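# Place one bread packet from the tray on each plate

## Task

Move a single bread packet from the tray onto each plate so it lies flat there, leaving the remaining two packets on the tray; the tray, basket and plates must stay roughly in place with the basket still standing upright, and at the end neither arm may be in contact with anything on the table.

## Robot and tools

Robot: two arms, left_arm and right_arm, each a six-joint arm ending in a parallel two-finger gripper that carries a wrist camera. Calibrated bases in the scene frame: left_arm at (-0.029, +0.281, +0.041) m, right_arm at (-0.048, -0.315, +0.003) m, both turned only slightly about z. The arm names do not refer to image sides.

Frames: the scene frame has its origin at table-top height, halfway between the nominal bases. +z points up, +x reaches out over the table, and left_arm sits on the +y side. Reported end_effector_position (m) and end_effector_quat_wxyz are in the scene frame; they may be off by a few cm, more so at long reach. Offsets you send are expressed along each gripper's own Hand target axes. The fingers extend along the gripper's +z and open and close along its y. end_effector_position is the point between the pads, about 1 cm short of the fingertips.

Row layout: each row holds 14 numbers, all in [-1, 1]: dx, dy, dz, rx, ry, rz, opening for left_arm, followed by the same seven for right_arm. Always send all 14, even when only one arm is meant to move. The six pose numbers are an offset from that arm's Hand target as it was when the action or move began, in the Hand target's axes. 1.0 stands for 0.6 m or 180 degrees, so 0.05 is 3 cm. rx, ry, rz form a single rotation vector. Opening is absolute, not an offset: +1 is fully open (0.094 m) and -1 is closed. A 0 in the opening slot is a real command (half open), so to keep a gripper unchanged, repeat its current value.

execute_actions(actions, cameras): actions is a list of actions. Each action is a table of at most 15 rows, each row lasting one 1/30 s step; if the table is shorter, its last row is held until 15 steps have passed. Every row counts from the start pose of that action, not from the row before it. Repeating an offset in a later action moves the gripper further. Sending all-zero pose numbers re-commands the current Hand target. An empty list simply returns the state and the images.

move(target, speed, blend, opening_speed, blocking, cameras): drives each gripper in a straight line to the target. target is one 14-number row or a list of up to 15 rows, and every row is an offset from the same starting Hand targets. speed is in m/s, from 0.002 to 0.5 with 0.25 as default; rotation is capped at twice that value in rad/s. It can be one number or one per target. blend (m) rounds off corners between list targets. opening_speed sets how fast openings change per second on the -1..1 scale, at least 0.2; use a low value to close gently. blocking=false returns after 0.5 s while the move carries on. Moves are capped at 10 s and take no account of obstacles. The result adds a move: line with outcomes such as done, off_target, moving, held or fault, plus limits (paced = pose was clipped, held = a step was withheld). done only means the arm came to rest within 10 mm and 2 degrees of its target; it does not tell you whether anything was touched.

wait(seconds 0 to 10): lets time pass while the last commands stay in force. stop(): brakes a move that is running. zoom_image(camera, region [x0,y0,x1,y1] in pixels, no more than 504x504): gives a closer look at the latest image. Cameras: cam_head_left, cam_head_right, cam_left_wrist, cam_right_wrist, each 672x504. read_manual gives licence texts only. finished_scene(scene) closes the scene and cannot be undone.

Control behaviour: at every step the commanded pose is clipped to within 100 mm and 20 degrees of the measured pose. Hand target is the last commanded pose after clipping. A gripper often stops short of it by a centimetre or so because of friction and weight; the next command, even all zeros, asks for the target again, and if a gap remains you send it as an offset. An arm blocked by an object keeps pushing until you command it away, so pull its target back past the gripper. Stay clear of paths that pass near an arm's own base, since that can flip the shoulder posture.

Gripping: grip_measured uses the opening scale. To grasp, command roughly 0.05 below the reading at first contact, or more for a soft packet, and close slowly so the bread is not crushed. To release, command an opening well above grip_measured. Joint velocities that read within noise mean the arm is at rest. Joint torques include gravity; joints 1 to 3 wrap at ±28 N m.

Suggested order: look with the cameras and find the tray, the packets and both plates. For each plate, use the arm closer to it: open the gripper, come down above a packet, close gently, lift clear of the tray and basket, carry the packet over the plate, lower it until it lies flat, open, and then lift away. Finally make sure neither gripper is touching anything.

Avoid: dropping packets or letting go while they are moving, fast impacts, pressing hard into the table or objects, knocking the basket over or shifting the tray or plates, anything falling off the table, the two arms colliding, and long stretched-out holds that heat motors (MOTOR HOT at 75 °C, fault and arm fold at 90 °C). Brief external tugs on held items may happen.

Each tool is called as name(argument=value, ...) on one line, values as JSON.

## Session

execute_actions(actions=[])

Scene clock: 0.00 s.
left_arm: end_effector_position=(+0.1533, -0.1415, +0.1946) grip_measured=+1.000 end_effector_quat_wxyz=(+0.173, +0.894, +0.405, -0.080) | right_arm: end_effector_position=(+0.1663, -0.5254, +0.2206) grip_measured=+1.000 end_effector_quat_wxyz=(+0.173, +0.534, +0.712, -0.422)
Joint positions: left_arm=[-1.116 1.983 1.839 -1.083 0.175 1.162 0.094] | right_arm=[-0.334 1.52 1.316 -1.335 0.946 0.993 0.094]
Joint velocities: within noise
Joint torques (N m): no reading
Heat: left arm: 27 °C; right arm: 28 °C.
Hand target: left_arm +0.1529, -0.1435, +0.2050; +0.185, +0.892, +0.403, -0.084 | right_arm +0.1654, -0.5264, +0.2240; +0.177, +0.533, +0.709, -0.426
Tool commands: left_gripper/opening=+1.0 right_gripper/opening=+1.0
camera_calibration:
cam_left_wrist: T_world_to_cam=[[-0.758401, 0.595194, -0.265654, 0.254155], [0.584376, 0.801436, 0.127302, 0.0391611], [0.288674, -0.0586962, -0.955626, 0.224333], [0, 0, 0, 1]] pos_world=[0.105108, -0.169489, 0.276911]
cam_right_wrist: T_world_to_cam=[[-0.90681, -0.0909654, 0.411607, 0.0139741], [-0.258481, 0.891318, -0.372477, 0.630454], [-0.332991, -0.444158, -0.831769, 0.094111], [0, 0, 0, 1]] pos_world=[0.20697, -0.518864, 0.307356]

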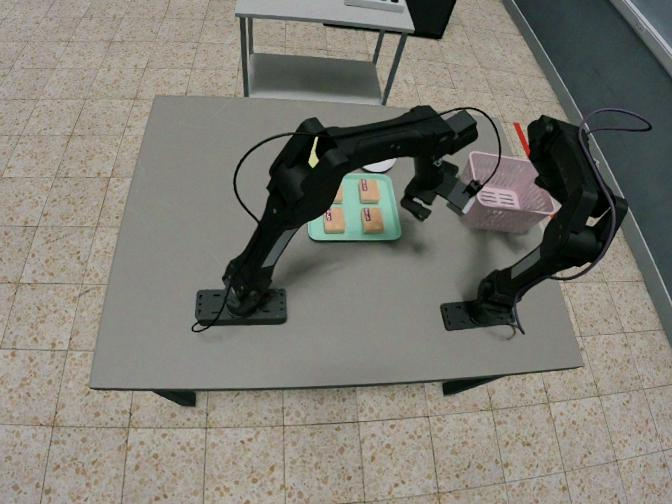

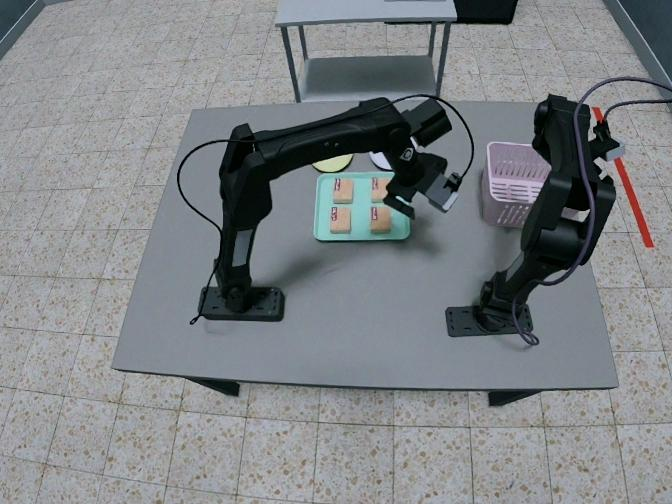

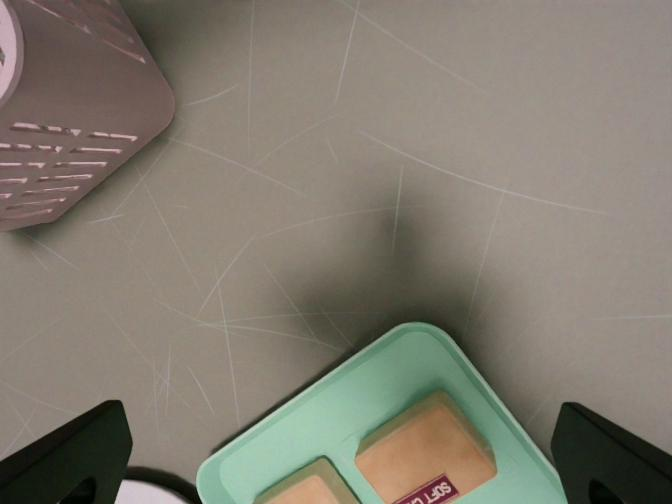

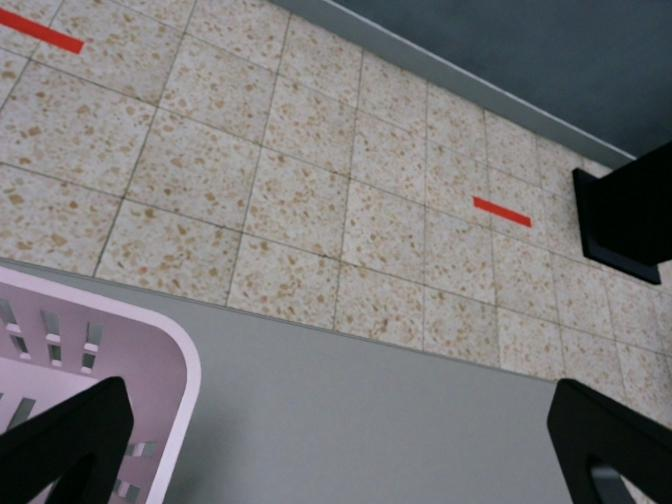

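move(target=[[0.413,-0.0257,-0.078,-0.0676,0.1488,-0.7176,0.7,-0.0705,-0.0415,-0.0573,-0.08,0.03,-0.1,0.7],[0.413,-0.0257,-0.078,-0.0676,0.1488,-0.7176,0.7,0.2045,0.1795,-0.514,-0.301,0.125,-0.3765,0.7]], speed=[0.4,0.35], blend=[0.02,0], cameras=["cam_left_wrist","cam_right_wrist","cam_head_right"])

Scene clock: 43.70 s.
left_arm: end_effector_position=(+0.3001, +0.0585, +0.1682) grip_measured=+0.702 end_effector_quat_wxyz=(-0.003, +0.002, +1.000, +0.000) | right_arm: end_effector_position=(+0.2785, -0.2013, +0.2702) grip_measured=+0.701 end_effector_quat_wxyz=(+0.140, +0.002, +0.989, +0.045)
Joint positions: left_arm=[-0.613 2.078 1.941 -1.439 0.004 -0.591 0.08] | right_arm=[0.279 1.704 1.979 -1.552 0.008 0.34 0.08]
Joint velocities: within noise
Joint torques (N m): left_arm=[-0.2 -8.76 8.85 -0.04 -0.06 -0.06] | right_arm=[-0.21 -6.49 7.75 0.61 -0.07 -0.03]
Heat: left arm: 34 °C; right arm: 30 °C.
Hand target: left_arm +0.3049, +0.0551, +0.1698; +0.000, -0.001, +1.000, +0.000 | right_arm +0.2808, -0.2004, +0.2699; +0.000, +0.001, +1.000, +0.000
Off the commanded pose: left_arm 0.006 m, 1 deg | right_arm 0.003 m, 17 deg.
joint sent to its limit (right arm) — joint 4 (wrist pitch), lower limit. The joint targets are off in orientation, not in position.
move: off_target (right_arm)
camera_calibration:
cam_left_wrist: T_world_to_cam=[[0.00467645, -0.999656, -0.0258183, 0.063362], [-0.904428, -0.0152425, 0.426353, 0.240676], [-0.4266, 0.021357, -0.904188, 0.369781], [0, 0, 0, 1]] pos_world=[0.375127, 0.0591113, 0.233374]
cam_right_wrist: T_world_to_cam=[[0.0186736, -0.994623, -0.101867, -0.176093], [-0.986276, -0.0350417, 0.161346, 0.261038], [-0.164048, 0.0974564, -0.981626, 0.419151], [0, 0, 0, 1]] pos_world=[0.329505, -0.206848, 0.351394]
Images, in order (width x height): cam_head_right 672x504, cam_left_wrist 672x504, cam_right_wrist 672x504.

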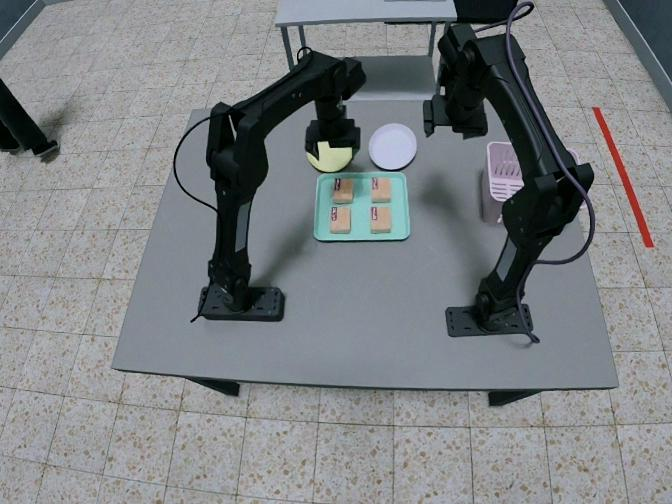

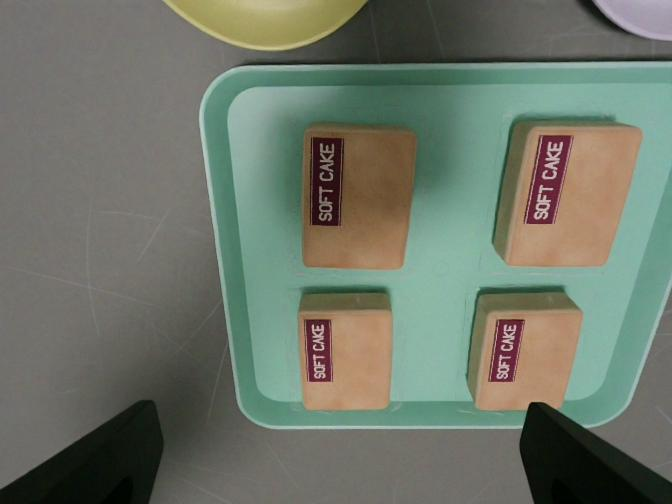

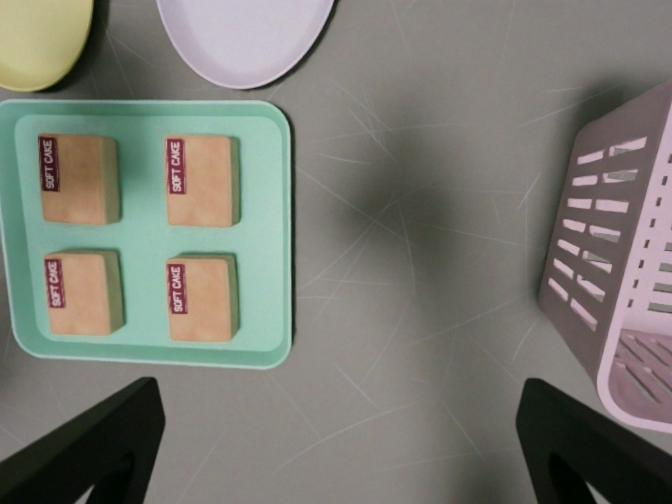

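move(target=[[-0.0052,-0.0052,0.2597,0,0,0,0.7,-0.062,0.059,0.25,0,0,0,0.7],[-0.0052,-0.0052,0.2597,0,0,0,0.0,-0.062,0.059,0.25,0,0,0,0.7]], speed=0.15, opening_speed=0.7, cameras=["cam_left_wrist","cam_right_wrist"])

Scene clock: 59.93 s.
left_arm: end_effector_position=(+0.3101, +0.0516, +0.0210) grip_measured=+0.217 end_effector_quat_wxyz=(+0.003, +0.001, +1.000, -0.005) | right_arm: end_effector_position=(+0.3142, -0.1696, +0.1267) grip_measured=+0.701 end_effector_quat_wxyz=(+0.002, +0.000, +1.000, -0.002)
Joint positions: left_arm=[-0.613 2.207 1.548 -0.901 0.005 -0.593 0.057] | right_arm=[0.324 2.037 1.866 -1.397 0.006 0.382 0.08]
Joint velocities: left_arm=[-0.002 -0.012 0.002 -0.051 0.007 -0.051 -0.004] | right_arm=[within noise]
Joint torques (N m): left_arm=[-0.38 -9.92 4.74 0.21 -0.07 -0.07] | right_arm=[0.5 -10.14 6.9 0.37 -0.06 0.09]
Heat: left arm: 33 °C; right arm: 31 °C.
Hand target: left_arm +0.3080, +0.0520, +0.0139; +0.000, -0.001, +1.000, +0.000 | right_arm +0.3181, -0.1649, +0.1199; +0.000, +0.001, +1.000, +0.000
Off the commanded pose: left_arm 0.007 m, 1 deg | right_arm 0.009 m, 0 deg.
move: done
camera_calibration:
cam_left_wrist: T_world_to_cam=[[0.00723409, -0.999835, -0.0166618, 0.0516877], [-0.909749, -0.0134971, 0.414939, 0.314181], [-0.415096, 0.0121563, -0.909697, 0.238111], [0, 0, 0, 1]] pos_world=[0.384291, 0.0530251, 0.0871042]
cam_right_wrist: T_world_to_cam=[[0.00684469, -0.999923, -0.0103045, -0.168693], [-0.904779, -0.0105809, 0.42575, 0.265576], [-0.425827, 0.00640921, -0.904782, 0.338137], [0, 0, 0, 1]] pos_world=[0.38543, -0.168037, 0.191133]
Images, in order (width x height): cam_left_wrist 672x504, cam_right_wrist 672x504.

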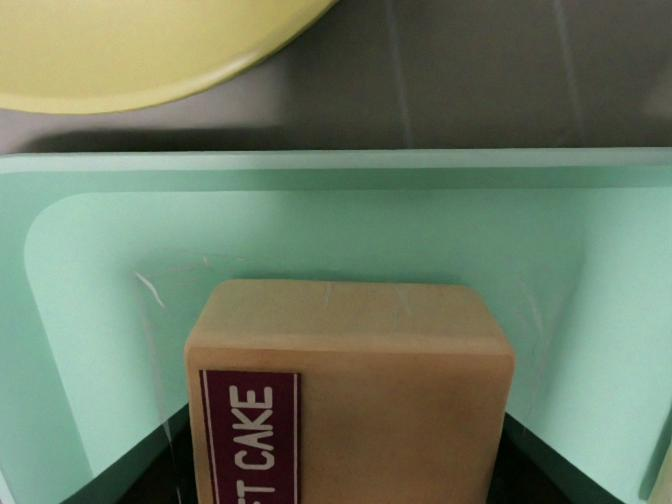

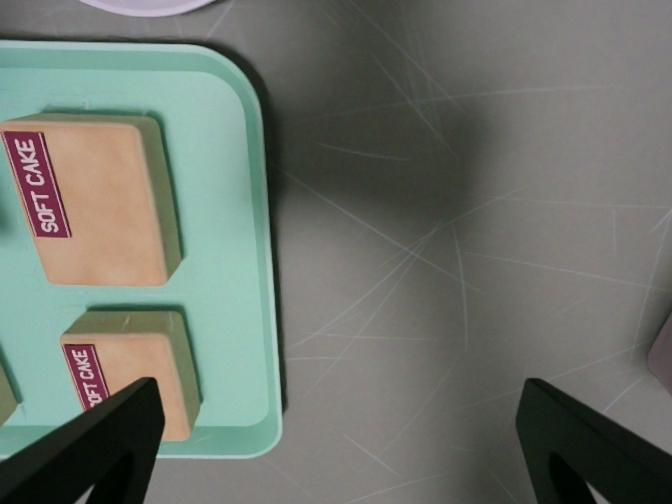

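move(target=[[0,0,-0.1385,0,0,0,0,0,0,0,0,0,0,0.7],[-0.2925,0.0633,-0.1385,0,0,0,0,-0.0098,0.168,0.058,0,0,0,0.7]], speed=[0.15,0.2], blend=[0.02,0], cameras=["cam_left_wrist","cam_right_wrist"])

Scene clock: 73.27 s.
left_arm: end_effector_position=(+0.4808, +0.0935, +0.0992) grip_measured=+0.197 end_effector_quat_wxyz=(+0.078, -0.008, +0.996, -0.032) | right_arm: end_effector_position=(+0.3232, -0.0646, +0.0957) grip_measured=+0.701 end_effector_quat_wxyz=(+0.013, -0.003, +1.000, +0.007)
Joint positions: left_arm=[-0.371 2.741 2.83 -1.49 0.005 -0.368 0.056] | right_arm=[0.535 2.268 2.106 -1.379 0.003 0.586 0.08]
Joint velocities: within noise
Joint torques (N m): left_arm=[-0.46 -12.41 8.95 0.32 -0.06 0.09] | right_arm=[-0.01 -11.07 8.24 0.17 -0.03 0.08]
Heat: left arm: 33 °C; right arm: 30 °C.
Hand target: left_arm +0.4835, +0.0903, +0.0973; +0.000, -0.001, +1.000, +0.000 | right_arm +0.3241, -0.0641, +0.0851; +0.000, +0.001, +1.000, +0.000
Off the commanded pose: left_arm 0.005 m, 10 deg | right_arm 0.011 m, 2 deg.
elbow stopped short (left arm): the move would have taken joint 3 (elbow) straighter than the controller allows.
move: off_target (left_arm, right_arm)
camera_calibration:
cam_left_wrist: T_world_to_cam=[[0.0228054, -0.998931, 0.0402038, 0.0803847], [-0.961509, -0.0109009, 0.274559, 0.476221], [-0.273827, -0.0449177, -0.96073, 0.322073], [0, 0, 0, 1]] pos_world=[0.54425, 0.0999568, 0.175442]
cam_right_wrist: T_world_to_cam=[[0.0138225, -0.999477, -0.0292311, -0.0644554], [-0.913728, -0.0244986, 0.405588, 0.291945], [-0.406092, 0.0211031, -0.913589, 0.30865], [0, 0, 0, 1]] pos_world=[0.39299, -0.0637829, 0.161685]
Images, in order (width x height): cam_left_wrist 672x504, cam_right_wrist 672x504.

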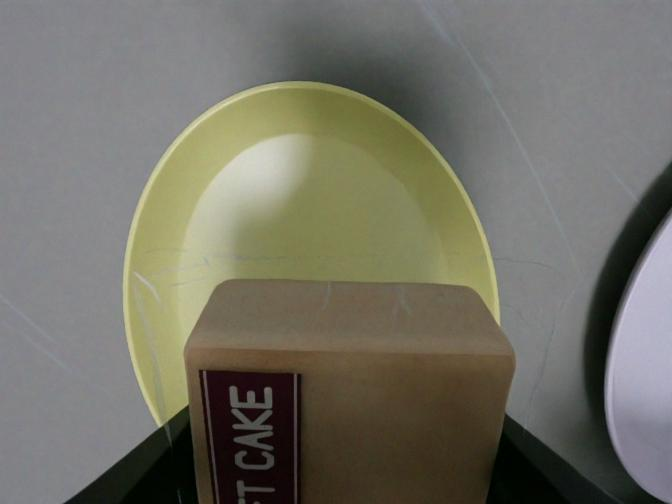

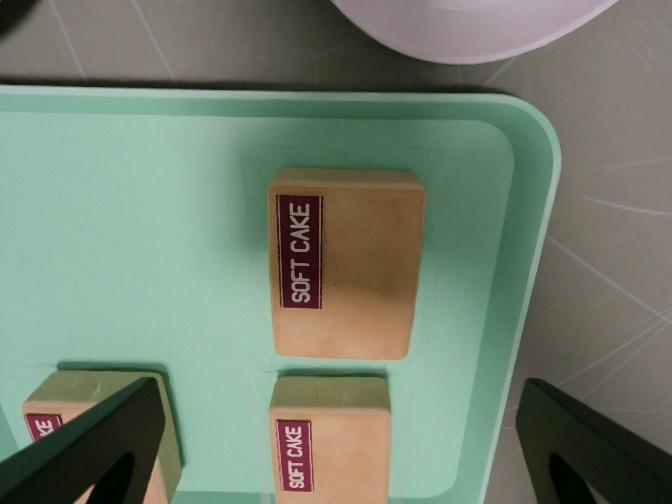

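move(target=[[-0.0083,0.0153,0.146,0,0,0,0,-0.0017,-0.005,0.137,0,0,0,0.7],[-0.0083,0.0153,0.146,0,0,0,0.8,-0.0017,-0.005,0.137,0,0,0,0.0],[-0.0083,0.0153,0.04,0,0,0,0.8,-0.0017,-0.005,0.05,0,0,0,0.0],[0.05,0.02,-0.08,0,0,0,0.8,-0.0017,-0.005,0.0,0,0,0,0.0]], speed=[0.13,0.1,0.1,0.15], blend=[0,0,0.02,0], opening_speed=0.7, cameras=["cam_left_wrist","cam_right_wrist"])

Scene clock: 102.83 s.
left_arm: end_effector_position=(+0.4567, +0.1029, +0.1273) grip_measured=+0.798 end_effector_quat_wxyz=(+0.054, +0.000, +0.998, -0.023) | right_arm: end_effector_position=(+0.3232, -0.0660, +0.0797) grip_measured=+0.135 end_effector_quat_wxyz=(-0.001, -0.001, +1.000, -0.002)
Joint positions: left_arm=[-0.37 2.65 2.773 -1.575 0.005 -0.351 0.084] | right_arm=[0.532 2.302 2.101 -1.372 0.003 0.586 0.053]
Joint velocities: within noise
Joint torques (N m): left_arm=[-0.47 -17.11 4.53 0.2 -0.07 -0.06] | right_arm=[-0.39 -14.61 8.25 0.07 -0.03 0.02]
Heat: left arm: 35 °C; right arm: 31 °C.
Hand target: left_arm +0.4534, +0.1022, +0.1452; +0.000, -0.001, +1.000, +0.000 | right_arm +0.3250, -0.0671, +0.0850; +0.000, +0.001, +1.000, +0.000
Off the commanded pose: left_arm 0.018 m, 7 deg | right_arm 0.006 m, 0 deg.
elbow stopped short (left arm): the move would have taken joint 3 (elbow) straighter than the controller allows.
joint sent to its limit (left arm) — joint 4 (wrist pitch), lower limit. The joint targets are off in orientation, not in position.
move: off_target (left_arm); target 2's new opening was sent with left_arm's hand 0.016 m and 4 deg from that target
camera_calibration:
cam_left_wrist: T_world_to_cam=[[0.0083287, -0.999767, 0.0199182, 0.0985138], [-0.94759, -0.00152894, 0.319486, 0.432401], [-0.319381, -0.0215352, -0.947382, 0.359546], [0, 0, 0, 1]] pos_world=[0.523751, 0.106895, 0.200518]
cam_right_wrist: T_world_to_cam=[[0.0098344, -0.99989, -0.0110896, -0.0665574], [-0.90226, -0.0136541, 0.430976, 0.293384], [-0.43108, 0.00576733, -0.902295, 0.300191], [0, 0, 0, 1]] pos_world=[0.39477, -0.0642755, 0.143681]
Images, in order (width x height): cam_left_wrist 672x504, cam_right_wrist 672x504.

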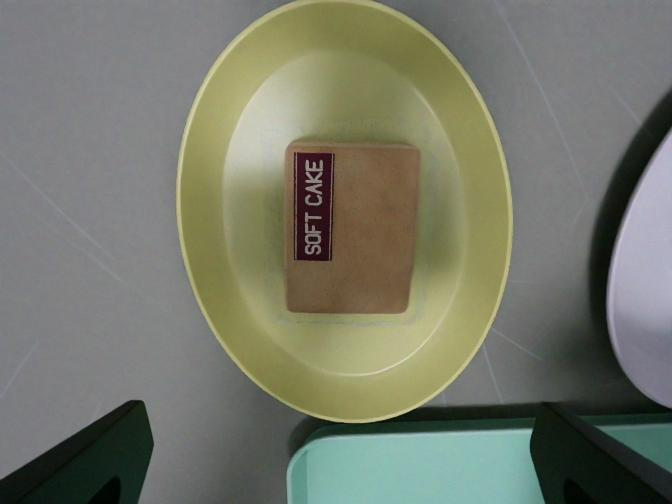

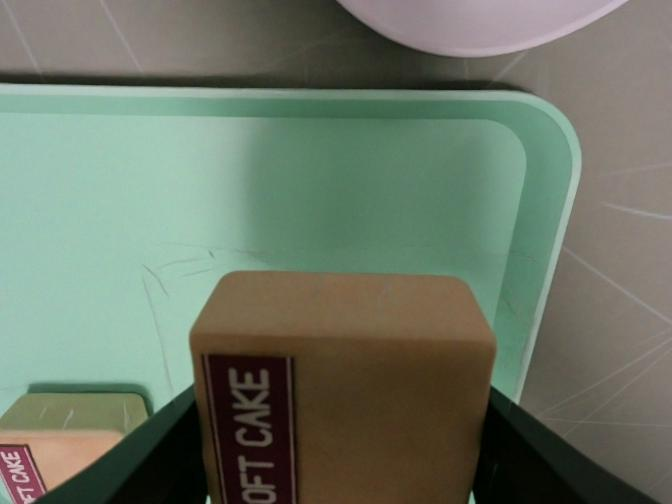

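move(target=[0.05,0.03,0,0,0,0,0.8,-0.258,-0.05,0,0,0,0,0], speed=0.2, cameras=["cam_right_wrist"])

Scene clock: 108.17 s.
left_arm: end_effector_position=(+0.4242, +0.1162, +0.1205) grip_measured=+0.798 end_effector_quat_wxyz=(-0.002, -0.001, +1.000, -0.002) | right_arm: end_effector_position=(+0.4744, -0.1018, +0.1019) grip_measured=+0.134 end_effector_quat_wxyz=(+0.144, +0.006, +0.988, +0.059)
Joint positions: left_arm=[-0.367 2.548 2.554 -1.579 0.005 -0.351 0.084] | right_arm=[0.328 2.68 2.843 -1.421 0 0.398 0.053]
Joint velocities: within noise
Joint torques (N m): left_arm=[0.43 -18.03 4.51 0.01 -0.07 0.07] | right_arm=[0.38 -13.16 8.28 0.87 -0.01 -0.02]
Heat: left arm: 39 °C; right arm: 32 °C.
Hand target: left_arm +0.4235, +0.1201, +0.1452; +0.000, -0.001, +1.000, +0.000 | right_arm +0.4798, -0.0972, +0.0852; +0.000, +0.001, +1.000, +0.000
Off the commanded pose: left_arm 0.025 m, 0 deg | right_arm 0.018 m, 18 deg.
elbow stopped short (right arm): the move would have taken joint 3 (elbow) straighter than the controller allows.
joint sent to its limit (left arm) — joint 4 (wrist pitch), lower limit. The joint targets still meet the commanded pose.
move: off_target (left_arm, right_arm)
camera_calibration:
cam_right_wrist: T_world_to_cam=[[0.0159522, -0.991201, -0.131402, -0.0933632], [-0.987745, -0.0360286, 0.151861, 0.486448], [-0.155259, 0.127369, -0.979628, 0.274982], [0, 0, 0, 1]] pos_world=[0.524669, -0.11004, 0.183239]
Images, in order (width x height): cam_right_wrist 672x504.

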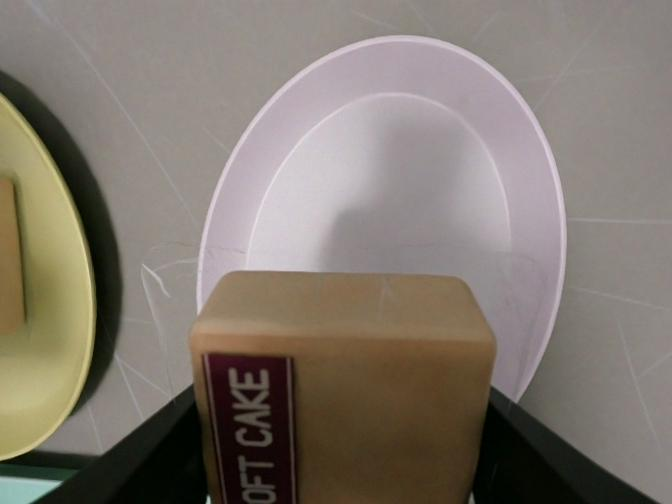

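move(target=[[0,0,0,0,0,0,0.8,-0.0237,-0.0147,0.146,0,0,0,0],[0,0,0,0,0,0,0.8,-0.0237,-0.0147,0.146,0,0,0,0.8],[0,0,0,0,0,0,0.8,-0.0237,-0.0147,0.03,0,0,0,0.8],[0,0,0,0,0,0,0.8,0.08,-0.01,-0.09,0,0,0,0.8]], speed=[0.13,0.1,0.1,0.18], blend=[0,0,0.02,0], opening_speed=0.7, cameras=["cam_right_wrist","cam_head_right"])

Scene clock: 126.90 s.
left_arm: end_effector_position=(+0.4242, +0.1162, +0.1205) grip_measured=+0.798 end_effector_quat_wxyz=(-0.002, -0.001, +1.000, -0.002) | right_arm: end_effector_position=(+0.4377, -0.0996, +0.1282) grip_measured=+0.799 end_effector_quat_wxyz=(+0.110, -0.003, +0.993, +0.048)
Joint positions: left_arm=[-0.367 2.548 2.554 -1.579 0.005 -0.351 0.084] | right_arm=[0.358 2.598 2.814 -1.545 0 0.409 0.085]
Joint velocities: within noise
Joint torques (N m): left_arm=[0.43 -18.02 4.51 0.02 -0.07 0.07] | right_arm=[-0.09 -19.55 4.79 0.46 0 0.06]
Heat: left arm: 48 °C; right arm: 35 °C.
Hand target: left_arm +0.4235, +0.1201, +0.1452; +0.000, -0.001, +1.000, +0.000 | right_arm +0.4318, -0.1032, +0.1391; +0.000, +0.000, +1.000, +0.000
Off the commanded pose: left_arm 0.025 m, 0 deg | right_arm 0.013 m, 14 deg.
elbow stopped short (right arm): the move would have taken joint 3 (elbow) straighter than the controller allows.
joint sent to its limit (left arm) — joint 4 (wrist pitch), lower limit. The joint targets still meet the commanded pose.
joint sent to its limit (right arm) — joint 4 (wrist pitch), lower limit. The joint targets are off in orientation, not in position.
move: off_target (left_arm, right_arm); target 2's new opening was sent with right_arm's hand 0.029 m and 14 deg from that target
camera_calibration:
cam_right_wrist: T_world_to_cam=[[0.0274301, -0.993715, -0.108531, -0.0952773], [-0.974635, -0.0507106, 0.217979, 0.430628], [-0.222113, 0.0997992, -0.9699, 0.320084], [0, 0, 0, 1]] pos_world=[0.493413, -0.104785, 0.206241]
Images, in order (width x height): cam_head_right 672x504, cam_right_wrist 672x504.

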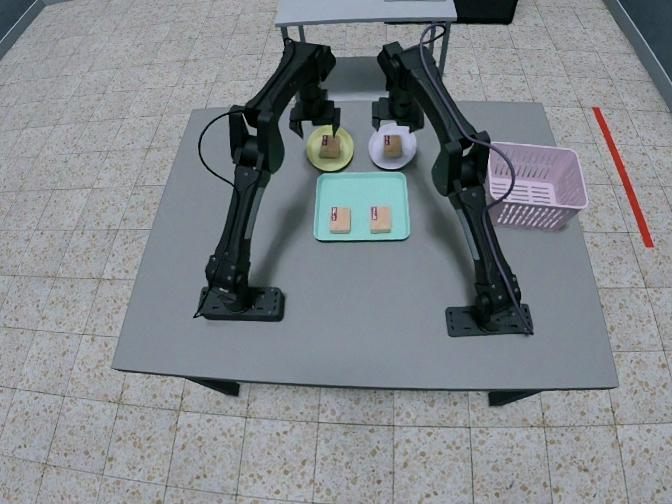

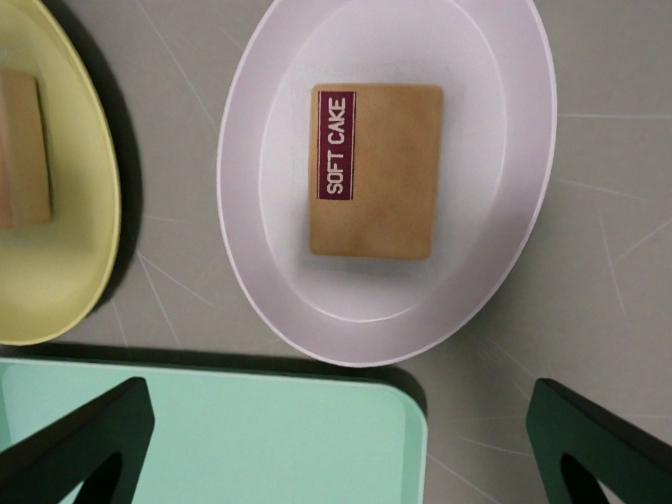

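finished_scene(scene=3)

The scene is finished: the task was done.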